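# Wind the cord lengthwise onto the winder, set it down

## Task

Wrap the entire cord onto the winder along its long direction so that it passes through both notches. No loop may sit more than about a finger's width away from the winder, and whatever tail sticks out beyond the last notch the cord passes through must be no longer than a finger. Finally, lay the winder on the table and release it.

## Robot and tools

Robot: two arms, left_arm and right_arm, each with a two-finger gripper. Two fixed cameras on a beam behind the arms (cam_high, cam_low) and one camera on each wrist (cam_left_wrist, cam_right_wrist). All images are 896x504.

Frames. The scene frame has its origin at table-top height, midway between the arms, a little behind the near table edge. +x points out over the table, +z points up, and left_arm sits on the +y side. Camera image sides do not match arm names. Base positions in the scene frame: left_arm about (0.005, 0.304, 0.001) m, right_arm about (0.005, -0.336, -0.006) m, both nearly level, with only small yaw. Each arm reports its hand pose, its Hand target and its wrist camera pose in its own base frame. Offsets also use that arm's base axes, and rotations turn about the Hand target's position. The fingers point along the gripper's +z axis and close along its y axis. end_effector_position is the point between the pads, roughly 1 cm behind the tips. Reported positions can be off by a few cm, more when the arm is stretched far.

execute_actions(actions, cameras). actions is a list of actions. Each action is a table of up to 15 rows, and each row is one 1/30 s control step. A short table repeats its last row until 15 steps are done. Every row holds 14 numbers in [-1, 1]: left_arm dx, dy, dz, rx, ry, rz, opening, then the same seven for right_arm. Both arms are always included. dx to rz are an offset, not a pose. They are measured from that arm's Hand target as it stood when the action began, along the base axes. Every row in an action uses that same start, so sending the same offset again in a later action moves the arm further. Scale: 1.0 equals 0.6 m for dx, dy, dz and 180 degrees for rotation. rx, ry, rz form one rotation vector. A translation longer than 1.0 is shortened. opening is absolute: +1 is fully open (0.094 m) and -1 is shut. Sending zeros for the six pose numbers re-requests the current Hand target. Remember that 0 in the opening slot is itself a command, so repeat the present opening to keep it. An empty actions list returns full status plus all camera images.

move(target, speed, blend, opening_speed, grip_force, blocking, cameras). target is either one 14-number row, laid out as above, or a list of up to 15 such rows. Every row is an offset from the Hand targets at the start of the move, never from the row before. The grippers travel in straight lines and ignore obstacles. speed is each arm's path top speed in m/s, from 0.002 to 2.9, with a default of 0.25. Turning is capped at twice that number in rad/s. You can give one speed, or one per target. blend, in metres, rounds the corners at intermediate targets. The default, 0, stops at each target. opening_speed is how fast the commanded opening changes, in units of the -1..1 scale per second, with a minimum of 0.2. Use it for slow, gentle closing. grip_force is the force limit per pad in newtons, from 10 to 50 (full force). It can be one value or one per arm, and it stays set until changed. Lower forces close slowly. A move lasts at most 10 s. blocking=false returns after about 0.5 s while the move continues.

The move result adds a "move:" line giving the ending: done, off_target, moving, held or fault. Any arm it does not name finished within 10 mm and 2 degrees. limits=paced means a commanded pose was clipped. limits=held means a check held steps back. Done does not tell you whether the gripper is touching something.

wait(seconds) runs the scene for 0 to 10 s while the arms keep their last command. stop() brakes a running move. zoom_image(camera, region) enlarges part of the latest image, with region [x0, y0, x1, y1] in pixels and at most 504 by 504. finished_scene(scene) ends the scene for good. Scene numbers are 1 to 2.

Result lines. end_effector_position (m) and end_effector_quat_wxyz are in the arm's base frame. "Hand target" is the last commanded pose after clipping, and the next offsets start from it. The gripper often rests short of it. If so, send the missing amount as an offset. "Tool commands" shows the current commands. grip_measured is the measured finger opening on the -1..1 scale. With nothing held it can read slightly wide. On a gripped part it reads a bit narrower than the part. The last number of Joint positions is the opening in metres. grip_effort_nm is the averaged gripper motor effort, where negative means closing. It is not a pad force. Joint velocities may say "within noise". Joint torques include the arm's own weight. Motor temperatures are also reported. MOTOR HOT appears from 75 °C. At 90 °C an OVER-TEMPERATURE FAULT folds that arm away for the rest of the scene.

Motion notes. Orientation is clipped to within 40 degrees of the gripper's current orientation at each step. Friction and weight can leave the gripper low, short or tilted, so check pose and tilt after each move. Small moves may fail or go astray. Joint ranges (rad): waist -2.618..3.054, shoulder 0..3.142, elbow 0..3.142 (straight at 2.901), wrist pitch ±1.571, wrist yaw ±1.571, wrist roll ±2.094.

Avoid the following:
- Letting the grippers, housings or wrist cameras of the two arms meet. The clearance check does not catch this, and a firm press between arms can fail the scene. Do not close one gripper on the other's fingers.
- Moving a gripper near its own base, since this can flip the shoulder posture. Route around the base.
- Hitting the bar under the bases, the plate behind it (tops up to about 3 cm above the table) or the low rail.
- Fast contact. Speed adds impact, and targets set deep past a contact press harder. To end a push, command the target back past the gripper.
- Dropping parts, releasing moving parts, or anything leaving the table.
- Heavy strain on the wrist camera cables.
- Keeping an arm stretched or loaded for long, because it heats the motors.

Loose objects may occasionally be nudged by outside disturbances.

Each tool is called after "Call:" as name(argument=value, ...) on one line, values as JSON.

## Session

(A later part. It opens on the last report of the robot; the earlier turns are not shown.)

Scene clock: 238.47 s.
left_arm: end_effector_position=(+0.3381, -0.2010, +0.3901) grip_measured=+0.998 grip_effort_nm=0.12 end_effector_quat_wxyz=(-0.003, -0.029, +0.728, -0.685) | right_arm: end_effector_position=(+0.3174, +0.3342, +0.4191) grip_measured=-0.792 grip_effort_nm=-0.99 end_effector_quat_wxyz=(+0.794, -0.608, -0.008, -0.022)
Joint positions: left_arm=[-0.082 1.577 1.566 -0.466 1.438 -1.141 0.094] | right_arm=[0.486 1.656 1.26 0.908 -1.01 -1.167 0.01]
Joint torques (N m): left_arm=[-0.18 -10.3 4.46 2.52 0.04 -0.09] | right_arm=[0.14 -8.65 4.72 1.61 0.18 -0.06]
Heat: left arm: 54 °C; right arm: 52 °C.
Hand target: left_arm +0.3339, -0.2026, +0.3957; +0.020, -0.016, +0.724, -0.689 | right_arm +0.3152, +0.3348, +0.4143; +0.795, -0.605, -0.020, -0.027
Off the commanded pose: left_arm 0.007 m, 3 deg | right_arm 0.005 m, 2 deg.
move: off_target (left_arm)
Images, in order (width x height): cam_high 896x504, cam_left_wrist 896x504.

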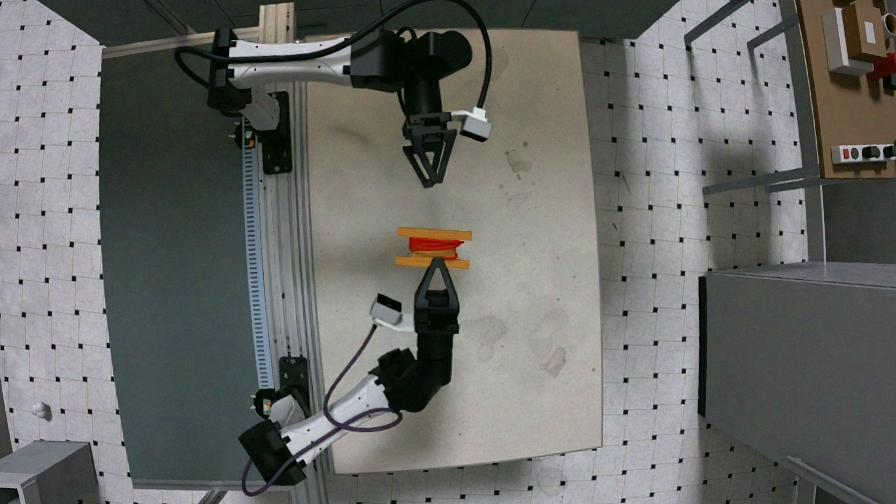

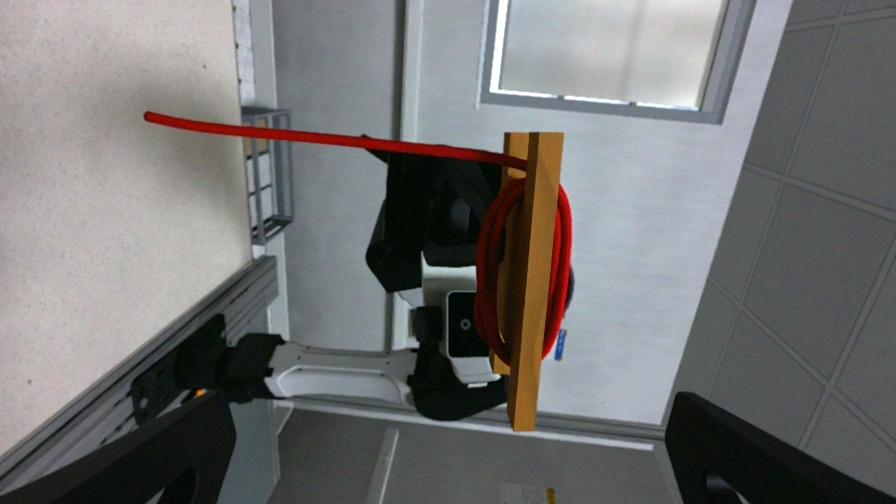

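Call:
move(target=[[-0.013,-0.03,0.022,-0.0157,0,-0.0252,1,0,0,0,-0.07,0,0.015,-1],[-0.013,-0.13,0.022,-0.0157,0,-0.0252,1,0,0,0,-0.07,0,0.015,-1]], speed=0.25, cameras=["cam_left_wrist","cam_high"])

Call:
zoom_image(camera="cam_high", region=[360, 150, 490, 290])

Scene clock: 248.20 s.
left_arm: end_effector_position=(+0.3200, -0.2809, +0.4108) grip_measured=+0.998 grip_effort_nm=0.12 end_effector_quat_wxyz=(-0.022, +0.009, +0.712, -0.702) | right_arm: end_effector_position=(+0.3208, +0.3405, +0.3931) grip_measured=-0.792 grip_effort_nm=-0.99 end_effector_quat_wxyz=(+0.721, -0.693, -0.024, +0.006)
Joint positions: left_arm=[-0.316 1.577 1.496 0.028 1.298 -1.536 0.094] | right_arm=[0.47 1.656 1.426 0.325 -1.142 -1.51 0.01]
Joint torques (N m): left_arm=[0.77 -7.45 5.05 2.76 -0.19 -0.08] | right_arm=[-0.59 -12.23 9.28 1.13 -0.07 -0.04]
Motor temperatures (°C): left_arm=[28 55 42 54 29 30 27] | right_arm=[29 52 47 35 26 29 31]
Heat: left arm: 55 °C; right arm: 52 °C.
Hand target: left_arm +0.3260, -0.2806, +0.4090; -0.008, +0.013, +0.707, -0.707 | right_arm +0.3151, +0.3349, +0.4144; +0.725, -0.688, -0.037, -0.006
Off the commanded pose: left_arm 0.006 m, 2 deg | right_arm 0.023 m, 2 deg.
move: off_target (right_arm)
Images, in order (width x height): cam_high 896x504, cam_left_wrist 896x504.

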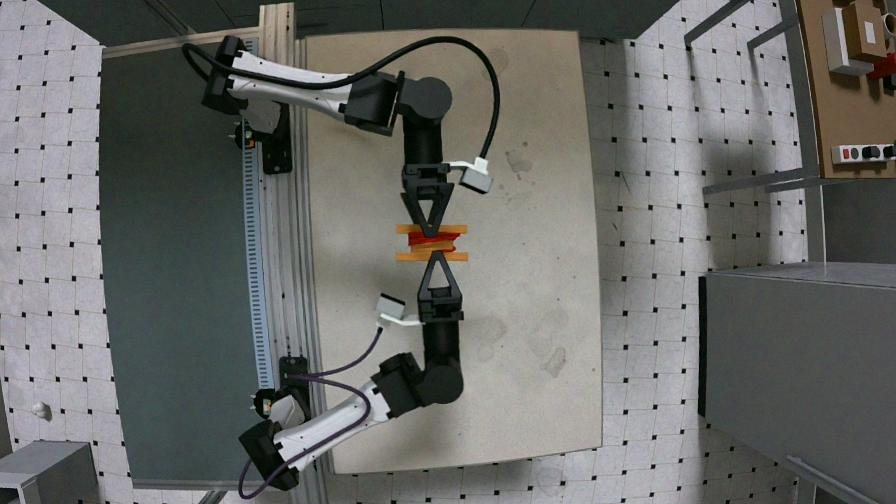

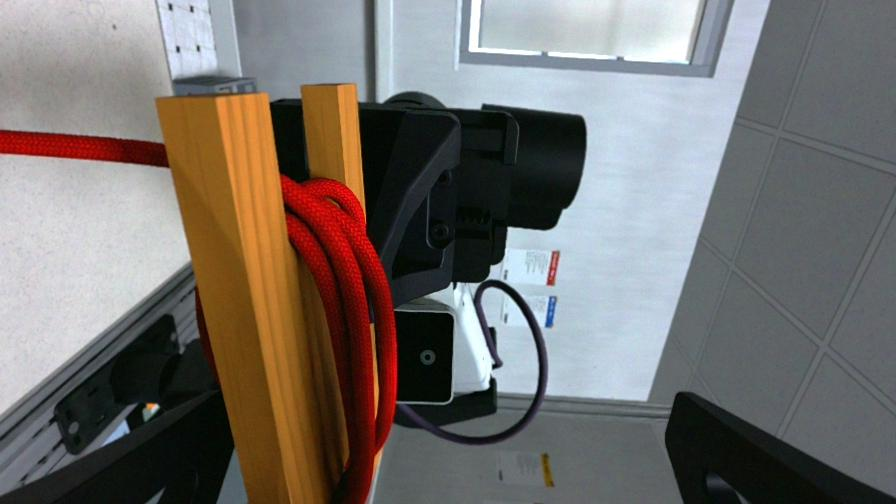

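Scaled by 3.600 from the camera's 896x504 image, which has a finer 1280x720 frame.

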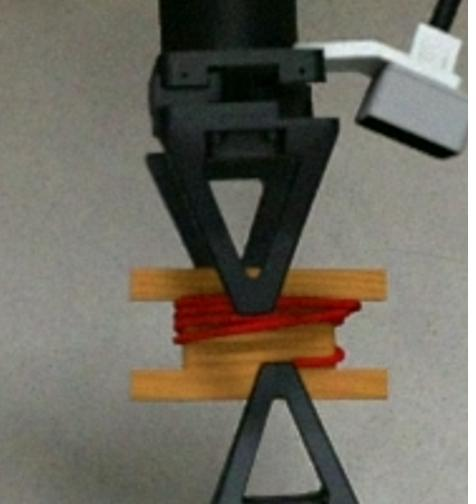

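Call:
move(target=[[0.0,0.014,-0.042,0,0,0,1,0,0,0.008,0,-0.012,0,-1],[0,0.014,-0.042,0,0,0,-1,0,0,0.008,0,-0.012,0,-1]], speed=0.15, opening_speed=1.5, cameras=["cam_left_wrist","cam_high","cam_low"])

Call:
zoom_image(camera="cam_high", region=[360, 150, 490, 290])

Scene clock: 253.03 s.
left_arm: end_effector_position=(+0.3282, -0.2742, +0.3845) grip_measured=-0.839 grip_effort_nm=-1.05 end_effector_quat_wxyz=(-0.011, +0.007, +0.710, -0.704) | right_arm: end_effector_position=(+0.3193, +0.3405, +0.3972) grip_measured=-0.795 grip_effort_nm=-0.99 end_effector_quat_wxyz=(+0.718, -0.695, -0.037, -0.001)
Joint positions: left_arm=[-0.293 1.577 1.381 0.163 1.304 -1.544 0.008] | right_arm=[0.47 1.656 1.452 0.284 -1.151 -1.553 0.01]
Joint torques (N m): left_arm=[0.73 -9.02 4.53 2.52 0.06 -0.1] | right_arm=[-0.65 -11.97 9.2 1.24 -0.02 -0.04]
Heat: left arm: 54 °C; right arm: 53 °C.
Hand target: left_arm +0.3261, -0.2722, +0.3838; -0.008, +0.013, +0.707, -0.707 | right_arm +0.3151, +0.3349, +0.4192; +0.724, -0.688, -0.051, -0.019
Off the commanded pose: left_arm 0.003 m, 1 deg | right_arm 0.023 m, 3 deg.
move: off_target (right_arm); target 2's new opening was sent with left_arm's hand 0.006 m and 3 deg from that target
Images, in order (width x height): cam_high 896x504, cam_low 896x504, cam_left_wrist 896x504.

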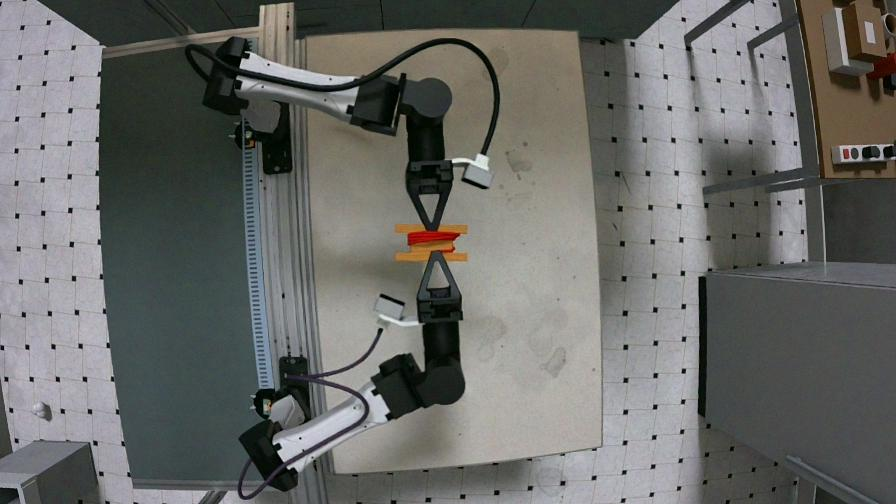

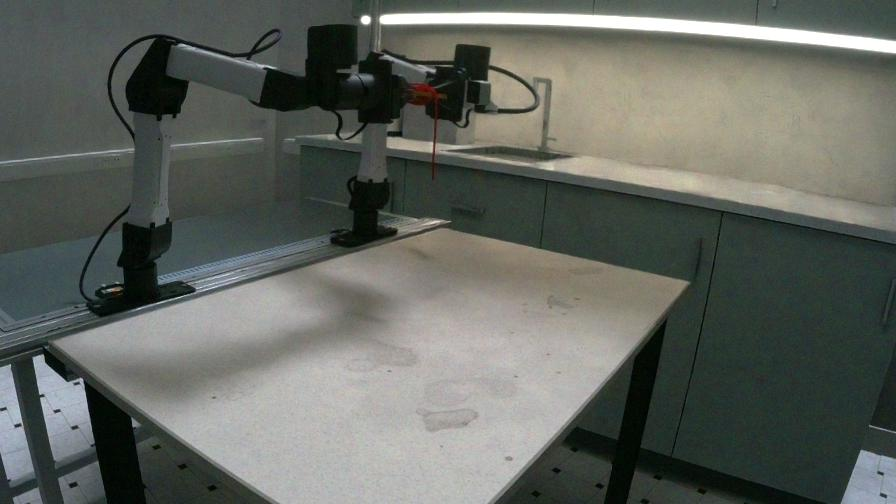

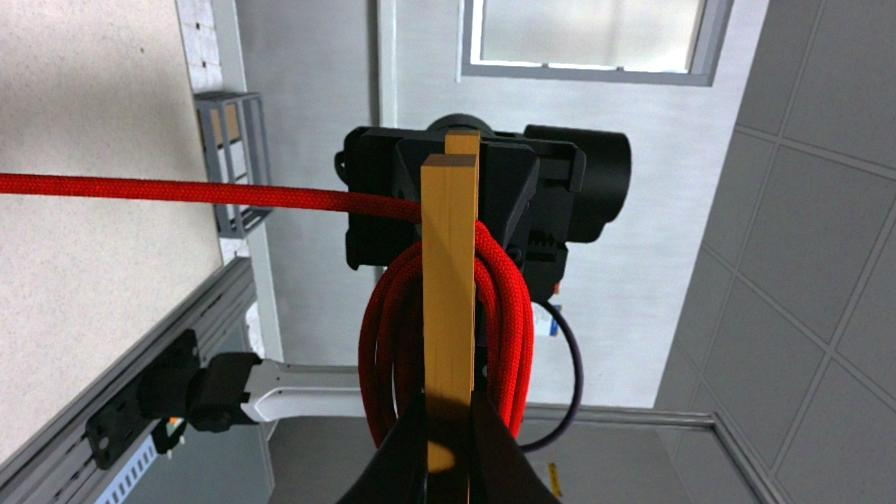

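Scaled by 3.600 from the camera's 896x504 image, which has a finer 1280x720 frame.

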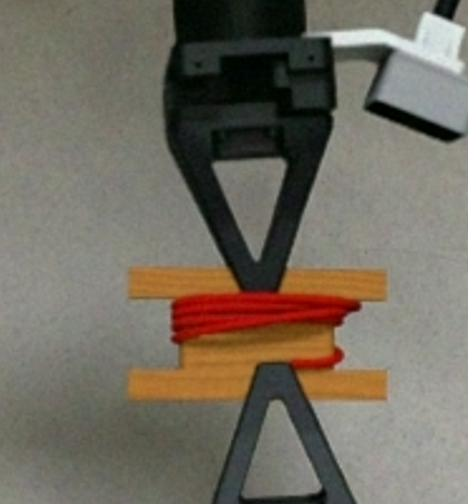

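Call:
move(target=[[0,0,0,0,0,0,-1,0,0,0,0,0,0,0.3],[0,0,0.01,0,0,0,-1,-0.008,-0.125,-0.012,0,0,0,1],[0,0,0.02,-0.014,-0.5,0,-1,-0.008,-0.125,-0.012,-0.012,0.5,0,1],[0,0,0.02,-0.028,-0.998,-0.02,-1,-0.008,-0.125,-0.012,-0.024,1.0,0,1]], blend=[0,0.03,0.02,0], speed=0.5, cameras=["cam_right_wrist","cam_high","cam_low"])

Call:
zoom_image(camera="cam_high", region=[360, 150, 490, 290])

Call:
zoom_image(camera="cam_low", region=[360, 40, 500, 180])

Scene clock: 265.07 s.
left_arm: end_effector_position=(+0.3260, -0.2735, +0.3849) grip_measured=-0.839 grip_effort_nm=-1.04 end_effector_quat_wxyz=(+0.693, +0.720, +0.001, -0.022) | right_arm: end_effector_position=(+0.3129, +0.2577, +0.4082) grip_measured=+0.998 grip_effort_nm=0.13 end_effector_quat_wxyz=(+0.047, -0.032, +0.723, +0.688)
Joint positions: left_arm=[-0.292 1.577 1.435 -0.002 1.306 1.677 0.008] | right_arm=[0.266 1.495 1.462 -0.132 -1.277 1.3 0.094]
Joint torques (N m): left_arm=[0.65 -8.12 9.05 1.59 -0.02 0.12] | right_arm=[0.39 -6.94 8.25 1.33 -0.24 0.07]
Heat: left arm: 54 °C; right arm: 52 °C.
Hand target: left_arm +0.3261, -0.2722, +0.3958; +0.693, +0.721, -0.011, -0.009 | right_arm +0.3103, +0.2599, +0.4119; +0.034, -0.036, +0.723, +0.689
Off the commanded pose: left_arm 0.011 m, 2 deg | right_arm 0.005 m, 2 deg.
move: off_target (left_arm); blend cut to 0 m at target 2
Images, in order (width x height): cam_high 896x504, cam_low 896x504, cam_right_wrist 896x504.

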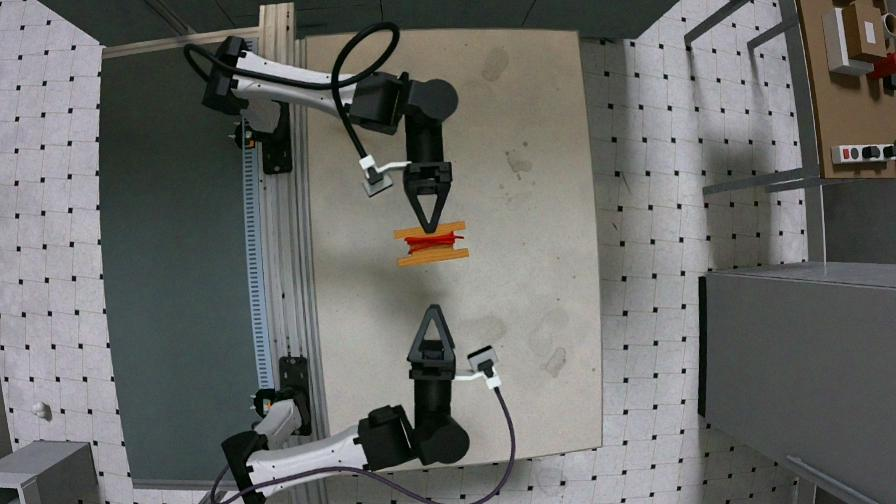

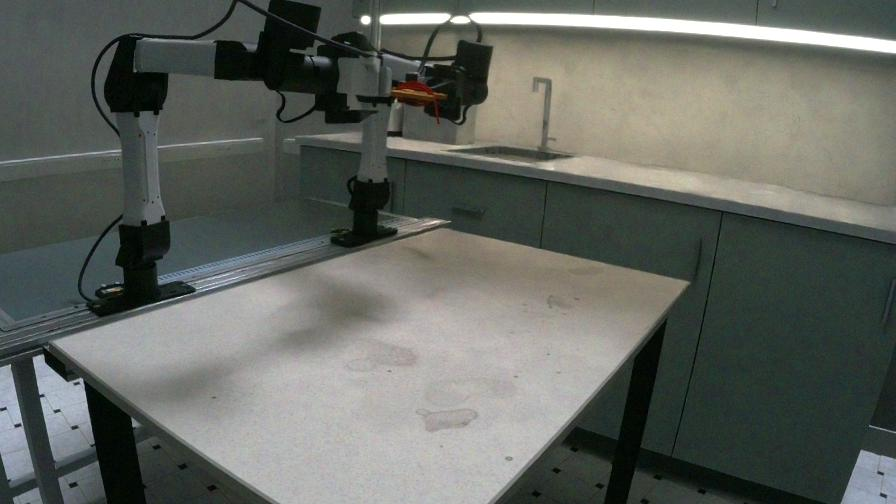

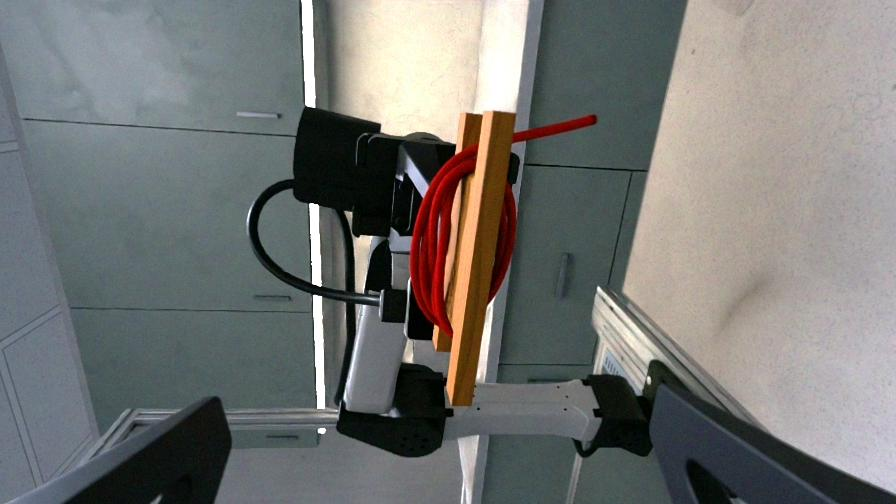

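Scaled by 3.600 from the camera's 896x504 image, which has a finer 1280x720 frame.

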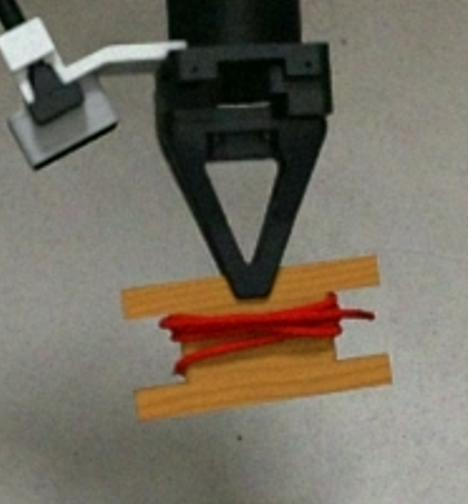

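Scaled by 3.600 from the camera's 896x504 image, which has a finer 1280x720 frame.

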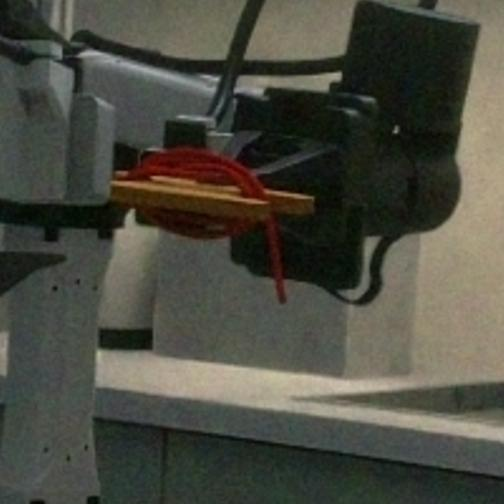

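Call:
move(target=[[0,0,-0.3,0,-0.04,-0.04,-1,0.02,0.02,-0.05,-0.2,0,0,1],[0,0,-0.4,0,-0.04,-0.04,-1,0.055,0.17,-0.24,-0.5,0,0,1]], blend=[0.04,0], cameras=["cam_right_wrist","cam_high","cam_low"])

Call:
zoom_image(camera="cam_low", region=[330, 100, 550, 300])

Scene clock: 274.33 s.
left_arm: end_effector_position=(+0.3297, -0.2748, +0.1576) grip_measured=-0.839 grip_effort_nm=-1.04 end_effector_quat_wxyz=(+0.682, +0.726, -0.086, -0.006) | right_arm: end_effector_position=(+0.3443, +0.3641, +0.2668) grip_measured=+0.998 grip_effort_nm=0.13 end_effector_quat_wxyz=(+0.189, -0.051, +0.966, +0.170)
Joint positions: left_arm=[-0.284 1.905 0.959 0.532 1.4 2.088 0.008] | right_arm=[0.82 2.28 2.774 -1.551 0.018 0.709 0.094]
Joint torques (N m): left_arm=[0.9 -8.72 4.1 2.29 0.52 -0.01] | right_arm=[0.36 -12.66 6.94 0.9 0.24 0.04]
Heat: left arm: 53 °C; right arm: 51 °C.
Hand target: left_arm +0.3261, -0.2722, +0.1558; +0.689, +0.718, -0.100, -0.007 | right_arm +0.3433, +0.3619, +0.2678; -0.001, -0.049, +0.998, -0.024
Off the commanded pose: left_arm 0.005 m, 2 deg | right_arm 0.003 m, 31 deg.
joint sent to its limit (left arm) — joint 6 (wrist roll), upper limit. The joint targets still meet the commanded pose.
joint sent to its limit (right arm) — joint 4 (wrist pitch), lower limit. The joint targets are off in orientation, not in position.
move: off_target (right_arm)
Images, in order (width x height): cam_high 896x504, cam_low 896x504, cam_right_wrist 896x504.

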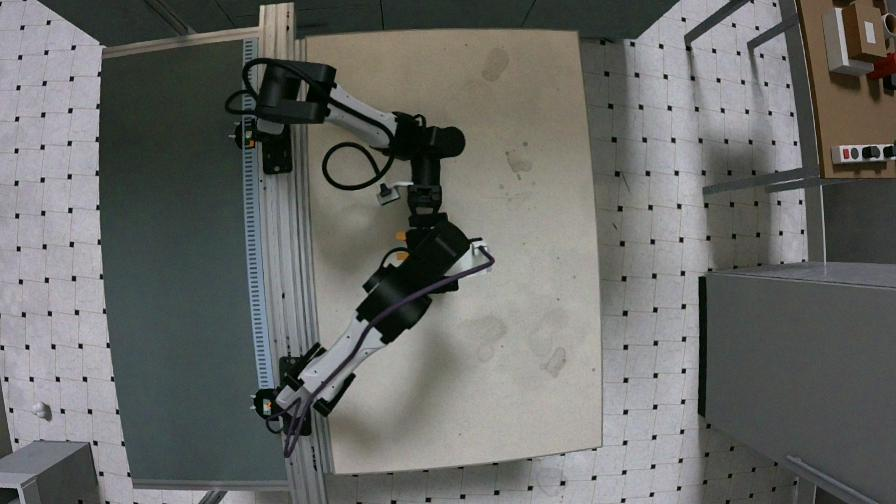

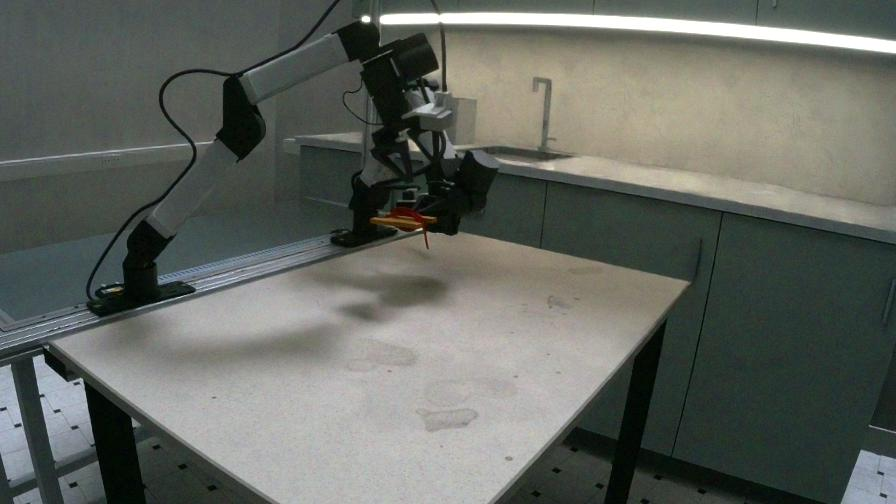

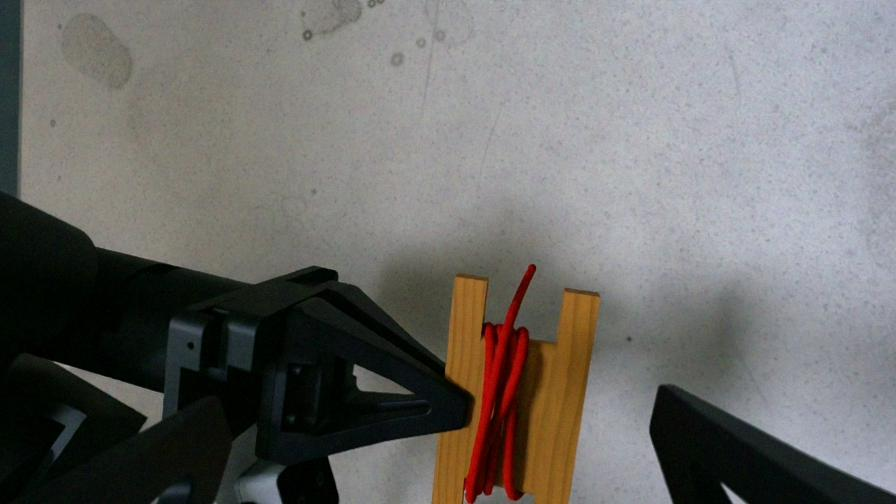

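Scaled by 2.291 from the camera's 896x504 image, which has a finer 1280x720 frame.

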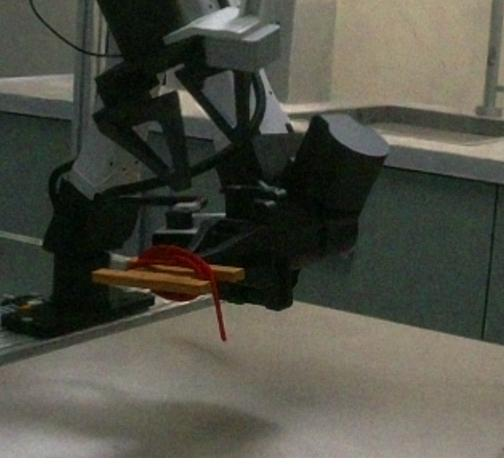

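Call:
move(target=[0,0,-0.1,0,0,0,-1,0,0,-0.14,0,0,0,1], cameras=["cam_right_wrist","cam_low"])

Scene clock: 278.87 s.
left_arm: end_effector_position=(+0.3303, -0.2750, +0.0963) grip_measured=-0.839 grip_effort_nm=-1.04 end_effector_quat_wxyz=(+0.682, +0.726, -0.085, -0.007) | right_arm: end_effector_position=(+0.3464, +0.3664, +0.1954) grip_measured=+0.998 grip_effort_nm=0.14 end_effector_quat_wxyz=(+0.124, -0.053, +0.985, +0.107)
Joint positions: left_arm=[-0.284 2.091 0.907 0.767 1.4 2.088 0.008] | right_arm=[0.82 2.372 2.686 -1.556 0.018 0.709 0.094]
Joint torques (N m): left_arm=[0.91 -9.36 3.4 2.29 0.52 -0.01] | right_arm=[0.38 -13.65 3.93 0.64 0.23 0.09]
Heat: left arm: 52 °C; right arm: 52 °C.
Hand target: left_arm +0.3260, -0.2722, +0.0957; +0.689, +0.718, -0.100, -0.007 | right_arm +0.3434, +0.3620, +0.1839; -0.001, -0.049, +0.998, -0.024
Off the commanded pose: left_arm 0.005 m, 2 deg | right_arm 0.013 m, 21 deg.
joint sent to its limit (left arm) — joint 6 (wrist roll), upper limit. The joint targets still meet the commanded pose.
joint sent to its limit (right arm) — joint 4 (wrist pitch), lower limit. The joint targets are off in orientation, not in position.
move: off_target (right_arm)
Images, in order (width x height): cam_low 896x504, cam_right_wrist 896x504.

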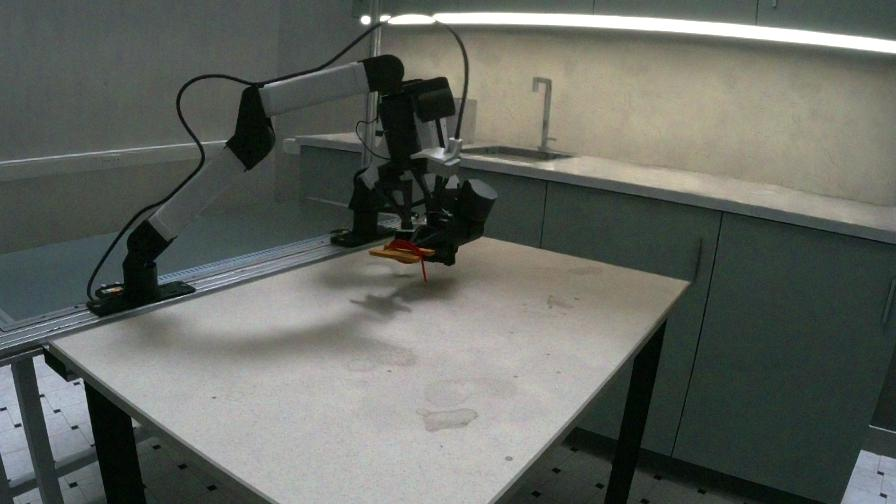

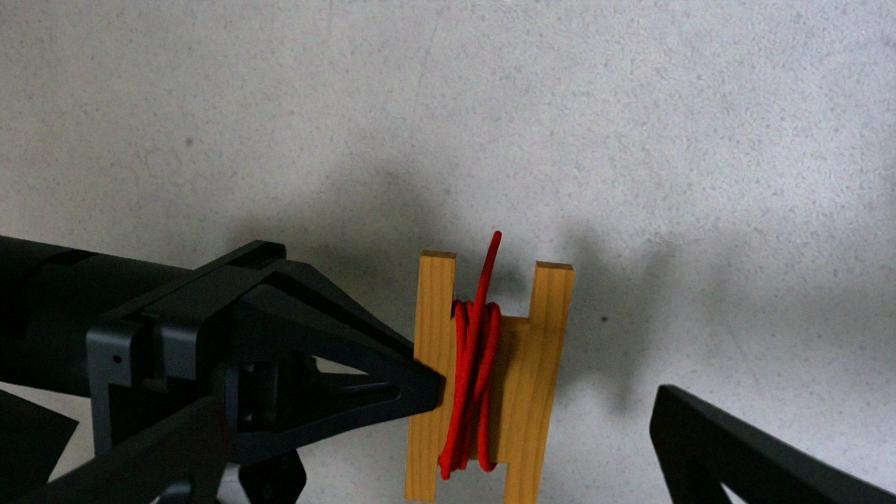

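Call:
move(target=[0,0,0,0,0,0,-1,0.011,0.004,-0.09,0,0,-0.04,0.5], speed=0.15, cameras=["cam_right_wrist","cam_low"])

Scene clock: 283.17 s.
left_arm: end_effector_position=(+0.3303, -0.2750, +0.0963) grip_measured=-0.839 grip_effort_nm=-1.04 end_effector_quat_wxyz=(+0.682, +0.726, -0.085, -0.007) | right_arm: end_effector_position=(+0.3505, +0.3700, +0.1390) grip_measured=+0.502 grip_effort_nm=-0.06 end_effector_quat_wxyz=(+0.079, +0.000, +0.994, +0.070)
Joint positions: left_arm=[-0.284 2.091 0.907 0.767 1.4 2.088 0.008] | right_arm=[0.82 2.487 2.686 -1.559 0.021 0.817 0.071]
Joint torques (N m): left_arm=[0.91 -9.36 3.41 2.29 0.52 -0.01] | right_arm=[-0.29 -14.37 4.72 0.46 0.15 0.12]
Heat: left arm: 52 °C; right arm: 53 °C.
Hand target: left_arm +0.3260, -0.2722, +0.0957; +0.689, +0.718, -0.100, -0.007 | right_arm +0.3500, +0.3644, +0.1299; -0.003, +0.013, +1.000, -0.024
Off the commanded pose: left_arm 0.005 m, 2 deg | right_arm 0.011 m, 14 deg.
joint sent to its limit (left arm) — joint 6 (wrist roll), upper limit. The joint targets still meet the commanded pose.
joint sent to its limit (right arm) — joint 4 (wrist pitch), lower limit. The joint targets are off in orientation, not in position.
move: off_target (right_arm)
Images, in order (width x height): cam_low 896x504, cam_right_wrist 896x504.

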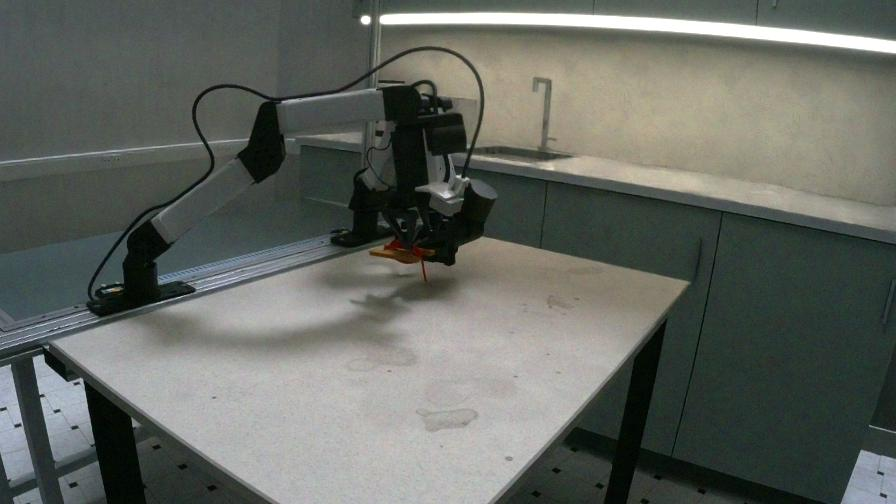

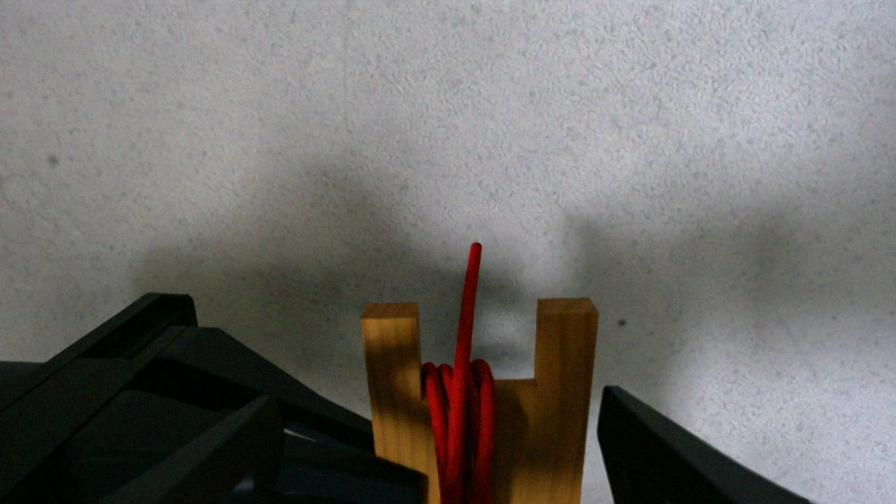

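Call:
move(target=[[0,0,0,0,0,0,-1,0.008,-0.017,0,0,0,0,0.5],[0,0,0,0,0,0,-1,0.008,-0.017,-0.045,0,0,0,0.5]], speed=0.1, cameras=["cam_right_wrist","cam_low","cam_left_wrist"])

Call:
zoom_image(camera="cam_low", region=[330, 150, 510, 310])

Scene clock: 287.93 s.
left_arm: end_effector_position=(+0.3303, -0.2750, +0.0963) grip_measured=-0.839 grip_effort_nm=-1.04 end_effector_quat_wxyz=(+0.682, +0.726, -0.085, -0.007) | right_arm: end_effector_position=(+0.3554, +0.3628, +0.1167) grip_measured=+0.502 grip_effort_nm=-0.06 end_effector_quat_wxyz=(+0.062, +0.009, +0.997, +0.050)
Joint positions: left_arm=[-0.284 2.091 0.907 0.767 1.4 2.088 0.008] | right_arm=[0.803 2.525 2.672 -1.56 0.021 0.818 0.071]
Joint torques (N m): left_arm=[0.9 -9.36 3.41 2.29 0.52 -0.01] | right_arm=[-0.73 -14.37 3.73 0.38 0.14 -0.04]
Motor temperatures (°C): left_arm=[28 51 41 52 29 30 29] | right_arm=[28 55 48 32 26 28 30]
Heat: left arm: 52 °C; right arm: 55 °C.
Hand target: left_arm +0.3260, -0.2722, +0.0957; +0.689, +0.718, -0.100, -0.007 | right_arm +0.3548, +0.3541, +0.1030; -0.003, +0.013, +1.000, -0.024
Off the commanded pose: left_arm 0.005 m, 2 deg | right_arm 0.016 m, 11 deg.
joint sent to its limit (left arm) — joint 6 (wrist roll), upper limit. The joint targets still meet the commanded pose.
joint sent to its limit (right arm) — joint 4 (wrist pitch), lower limit. The joint targets are off in orientation, not in position.
move: off_target (right_arm)
Images, in order (width x height): cam_low 896x504, cam_left_wrist 896x504, cam_right_wrist 896x504.

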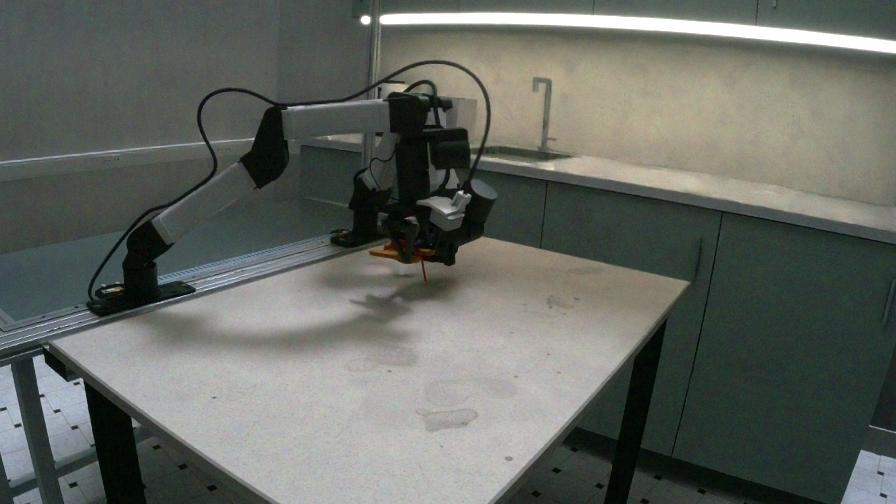

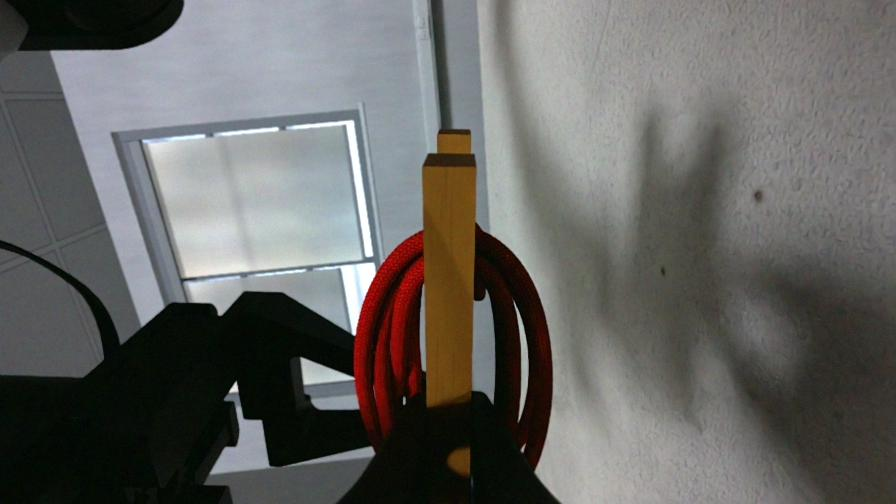

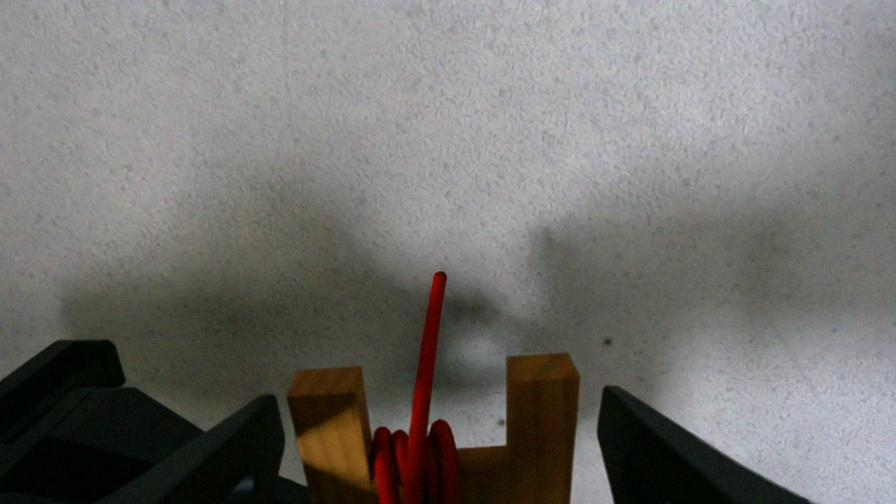

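Scaled by 2.800 from the camera's 896x504 image, which has a finer 1280x720 frame.

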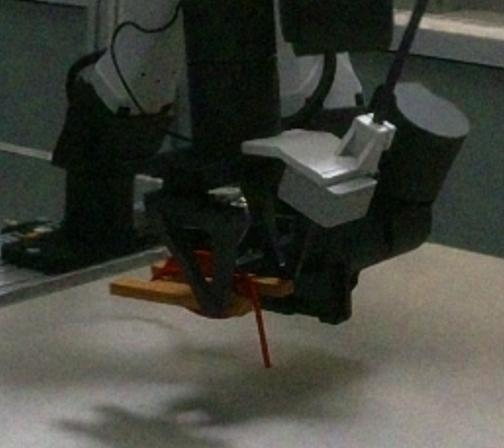

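Call:
move(target=[0,0,0,0,0,0,-1,0,0,0,0,0,0,0], opening_speed=0.5, cameras=["cam_right_wrist","cam_left_wrist"])

Scene clock: 291.03 s.
left_arm: end_effector_position=(+0.3300, -0.2750, +0.0964) grip_measured=-0.839 grip_effort_nm=-1.04 end_effector_quat_wxyz=(+0.682, +0.726, -0.085, -0.008) | right_arm: end_effector_position=(+0.3554, +0.3628, +0.1167) grip_measured=+0.193 grip_effort_nm=-0.99 end_effector_quat_wxyz=(+0.062, +0.009, +0.997, +0.050)
Joint positions: left_arm=[-0.284 2.091 0.907 0.767 1.401 2.088 0.008] | right_arm=[0.803 2.525 2.672 -1.56 0.021 0.818 0.056]
Joint torques (N m): left_arm=[0.9 -9.35 3.41 2.29 0.51 -0.01] | right_arm=[-0.73 -14.37 3.73 0.38 0.13 -0.04]
Motor temperatures (°C): left_arm=[28 51 41 53 29 30 29] | right_arm=[28 56 47 32 26 28 30]
Heat: left arm: 53 °C; right arm: 56 °C.
Hand target: left_arm +0.3260, -0.2722, +0.0957; +0.689, +0.718, -0.100, -0.007 | right_arm +0.3548, +0.3541, +0.1030; -0.003, +0.013, +1.000, -0.024
Off the commanded pose: left_arm 0.005 m, 2 deg | right_arm 0.016 m, 11 deg.
joint sent to its limit (left arm) — joint 6 (wrist roll), upper limit. The joint targets still meet the commanded pose.
joint sent to its limit (right arm) — joint 4 (wrist pitch), lower limit. The joint targets are off in orientation, not in position.
move: off_target (right_arm)
Images, in order (width x height): cam_left_wrist 896x504, cam_right_wrist 896x504.

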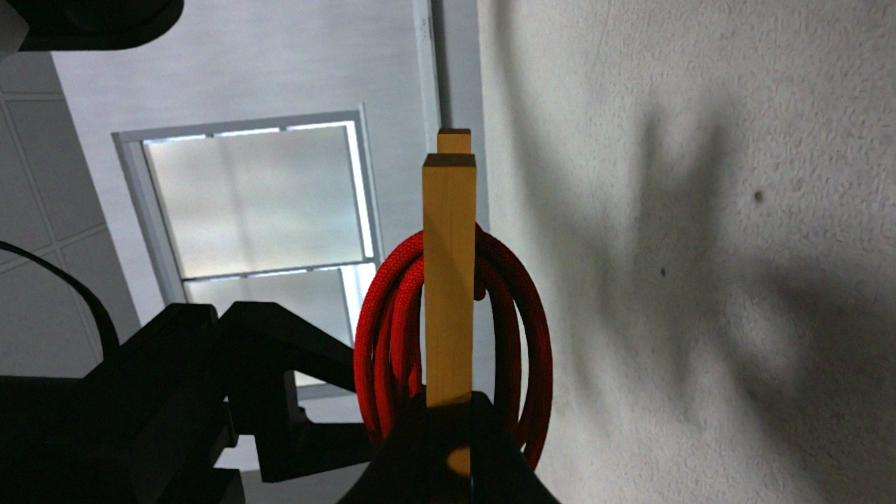

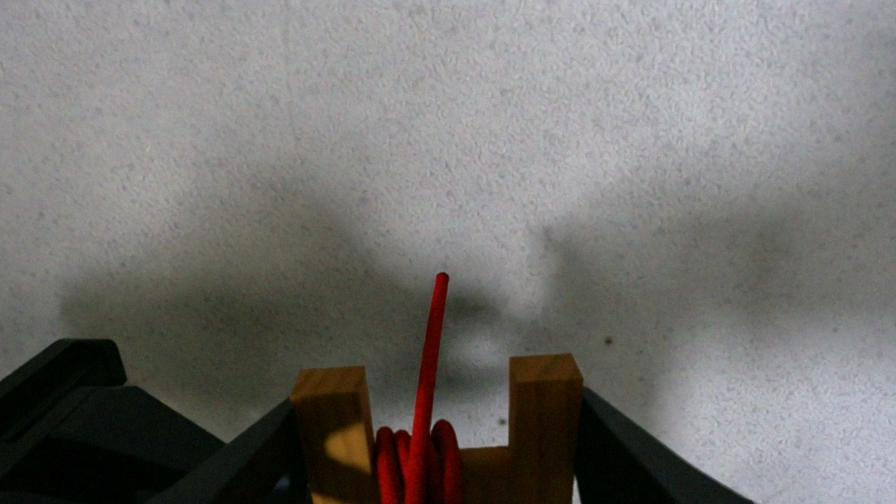

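Call:
move(target=[[0,0,0,0,0,0,-0.4,0,0,0,0,0,0,0],[0.02,0.2,0,0,0,0,-0.4,0,0,0,0,0,0,0],[0.02,0.3,0.1,0,0,0,-0.4,0,0,-0.11,0,0,0,0]], speed=0.2, cameras=["cam_right_wrist","cam_low"])

Call:
zoom_image(camera="cam_low", region=[330, 180, 510, 340])

Scene clock: 296.67 s.
left_arm: end_effector_position=(+0.3459, -0.0913, +0.1525) grip_measured=-0.403 grip_effort_nm=0.12 end_effector_quat_wxyz=(+0.687, +0.708, +0.030, +0.158) | right_arm: end_effector_position=(+0.3500, +0.3572, +0.0365) grip_measured=+0.193 grip_effort_nm=-0.99 end_effector_quat_wxyz=(+0.003, +0.008, +1.000, -0.012)
Joint positions: left_arm=[0.25 1.808 0.661 0.9 1.551 2.001 0.028] | right_arm=[0.803 2.69 2.673 -1.568 0.021 0.818 0.056]
Joint torques (N m): left_arm=[0.51 -9.95 3.33 1.43 0.32 -0.31] | right_arm=[-0.73 -15.87 6.69 0.12 0.14 0]
Motor temperatures (°C): left_arm=[28 51 40 52 29 30 28] | right_arm=[28 58 46 32 26 28 30]
Heat: left arm: 52 °C; right arm: 58 °C.
Hand target: left_arm +0.3381, -0.0921, +0.1558; +0.689, +0.718, -0.100, -0.007 | right_arm +0.3548, +0.3540, +0.0368; -0.003, +0.013, +1.000, -0.024
Off the commanded pose: left_arm 0.009 m, 24 deg | right_arm 0.006 m, 2 deg.
joint sent to its limit (left arm) — joint 5 (wrist yaw), upper limit. The joint targets are off in orientation, not in position.
joint sent to its limit (right arm) — joint 4 (wrist pitch), lower limit. The joint targets still meet the commanded pose.
move: off_target (left_arm)
Images, in order (width x height): cam_low 896x504, cam_right_wrist 896x504.

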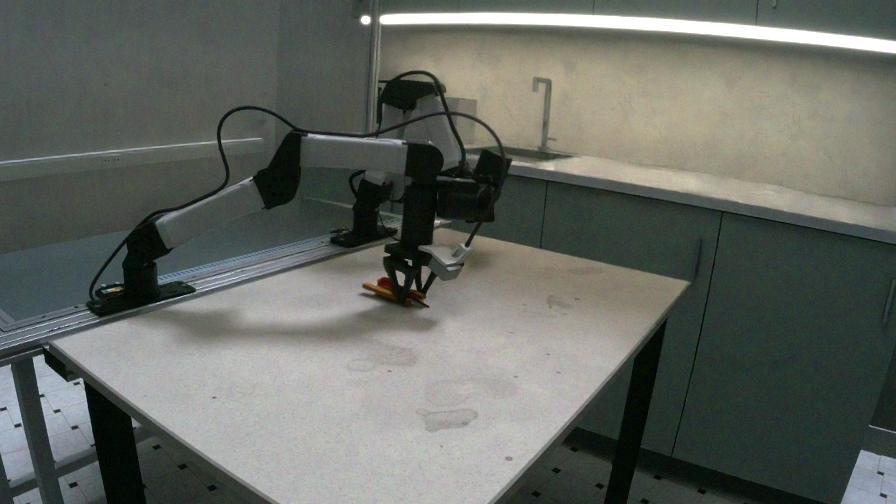

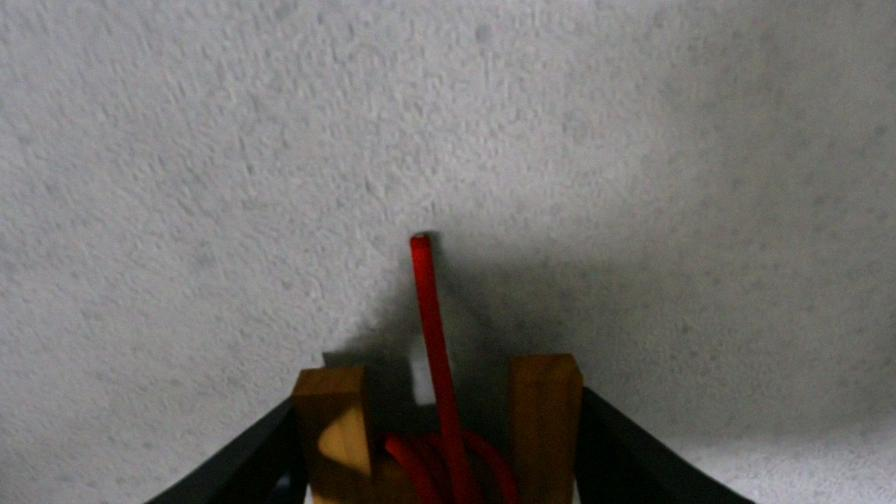

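Scaled by 2.800 from the camera's 896x504 image, which has a finer 1280x720 frame.

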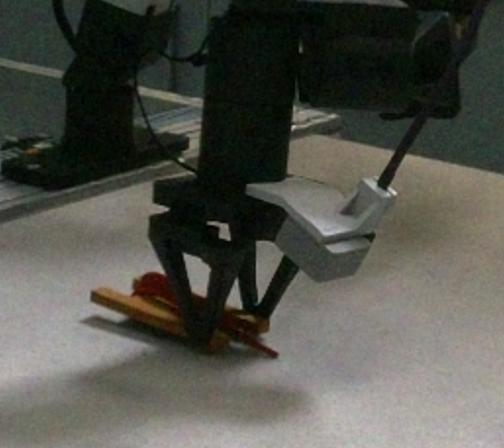

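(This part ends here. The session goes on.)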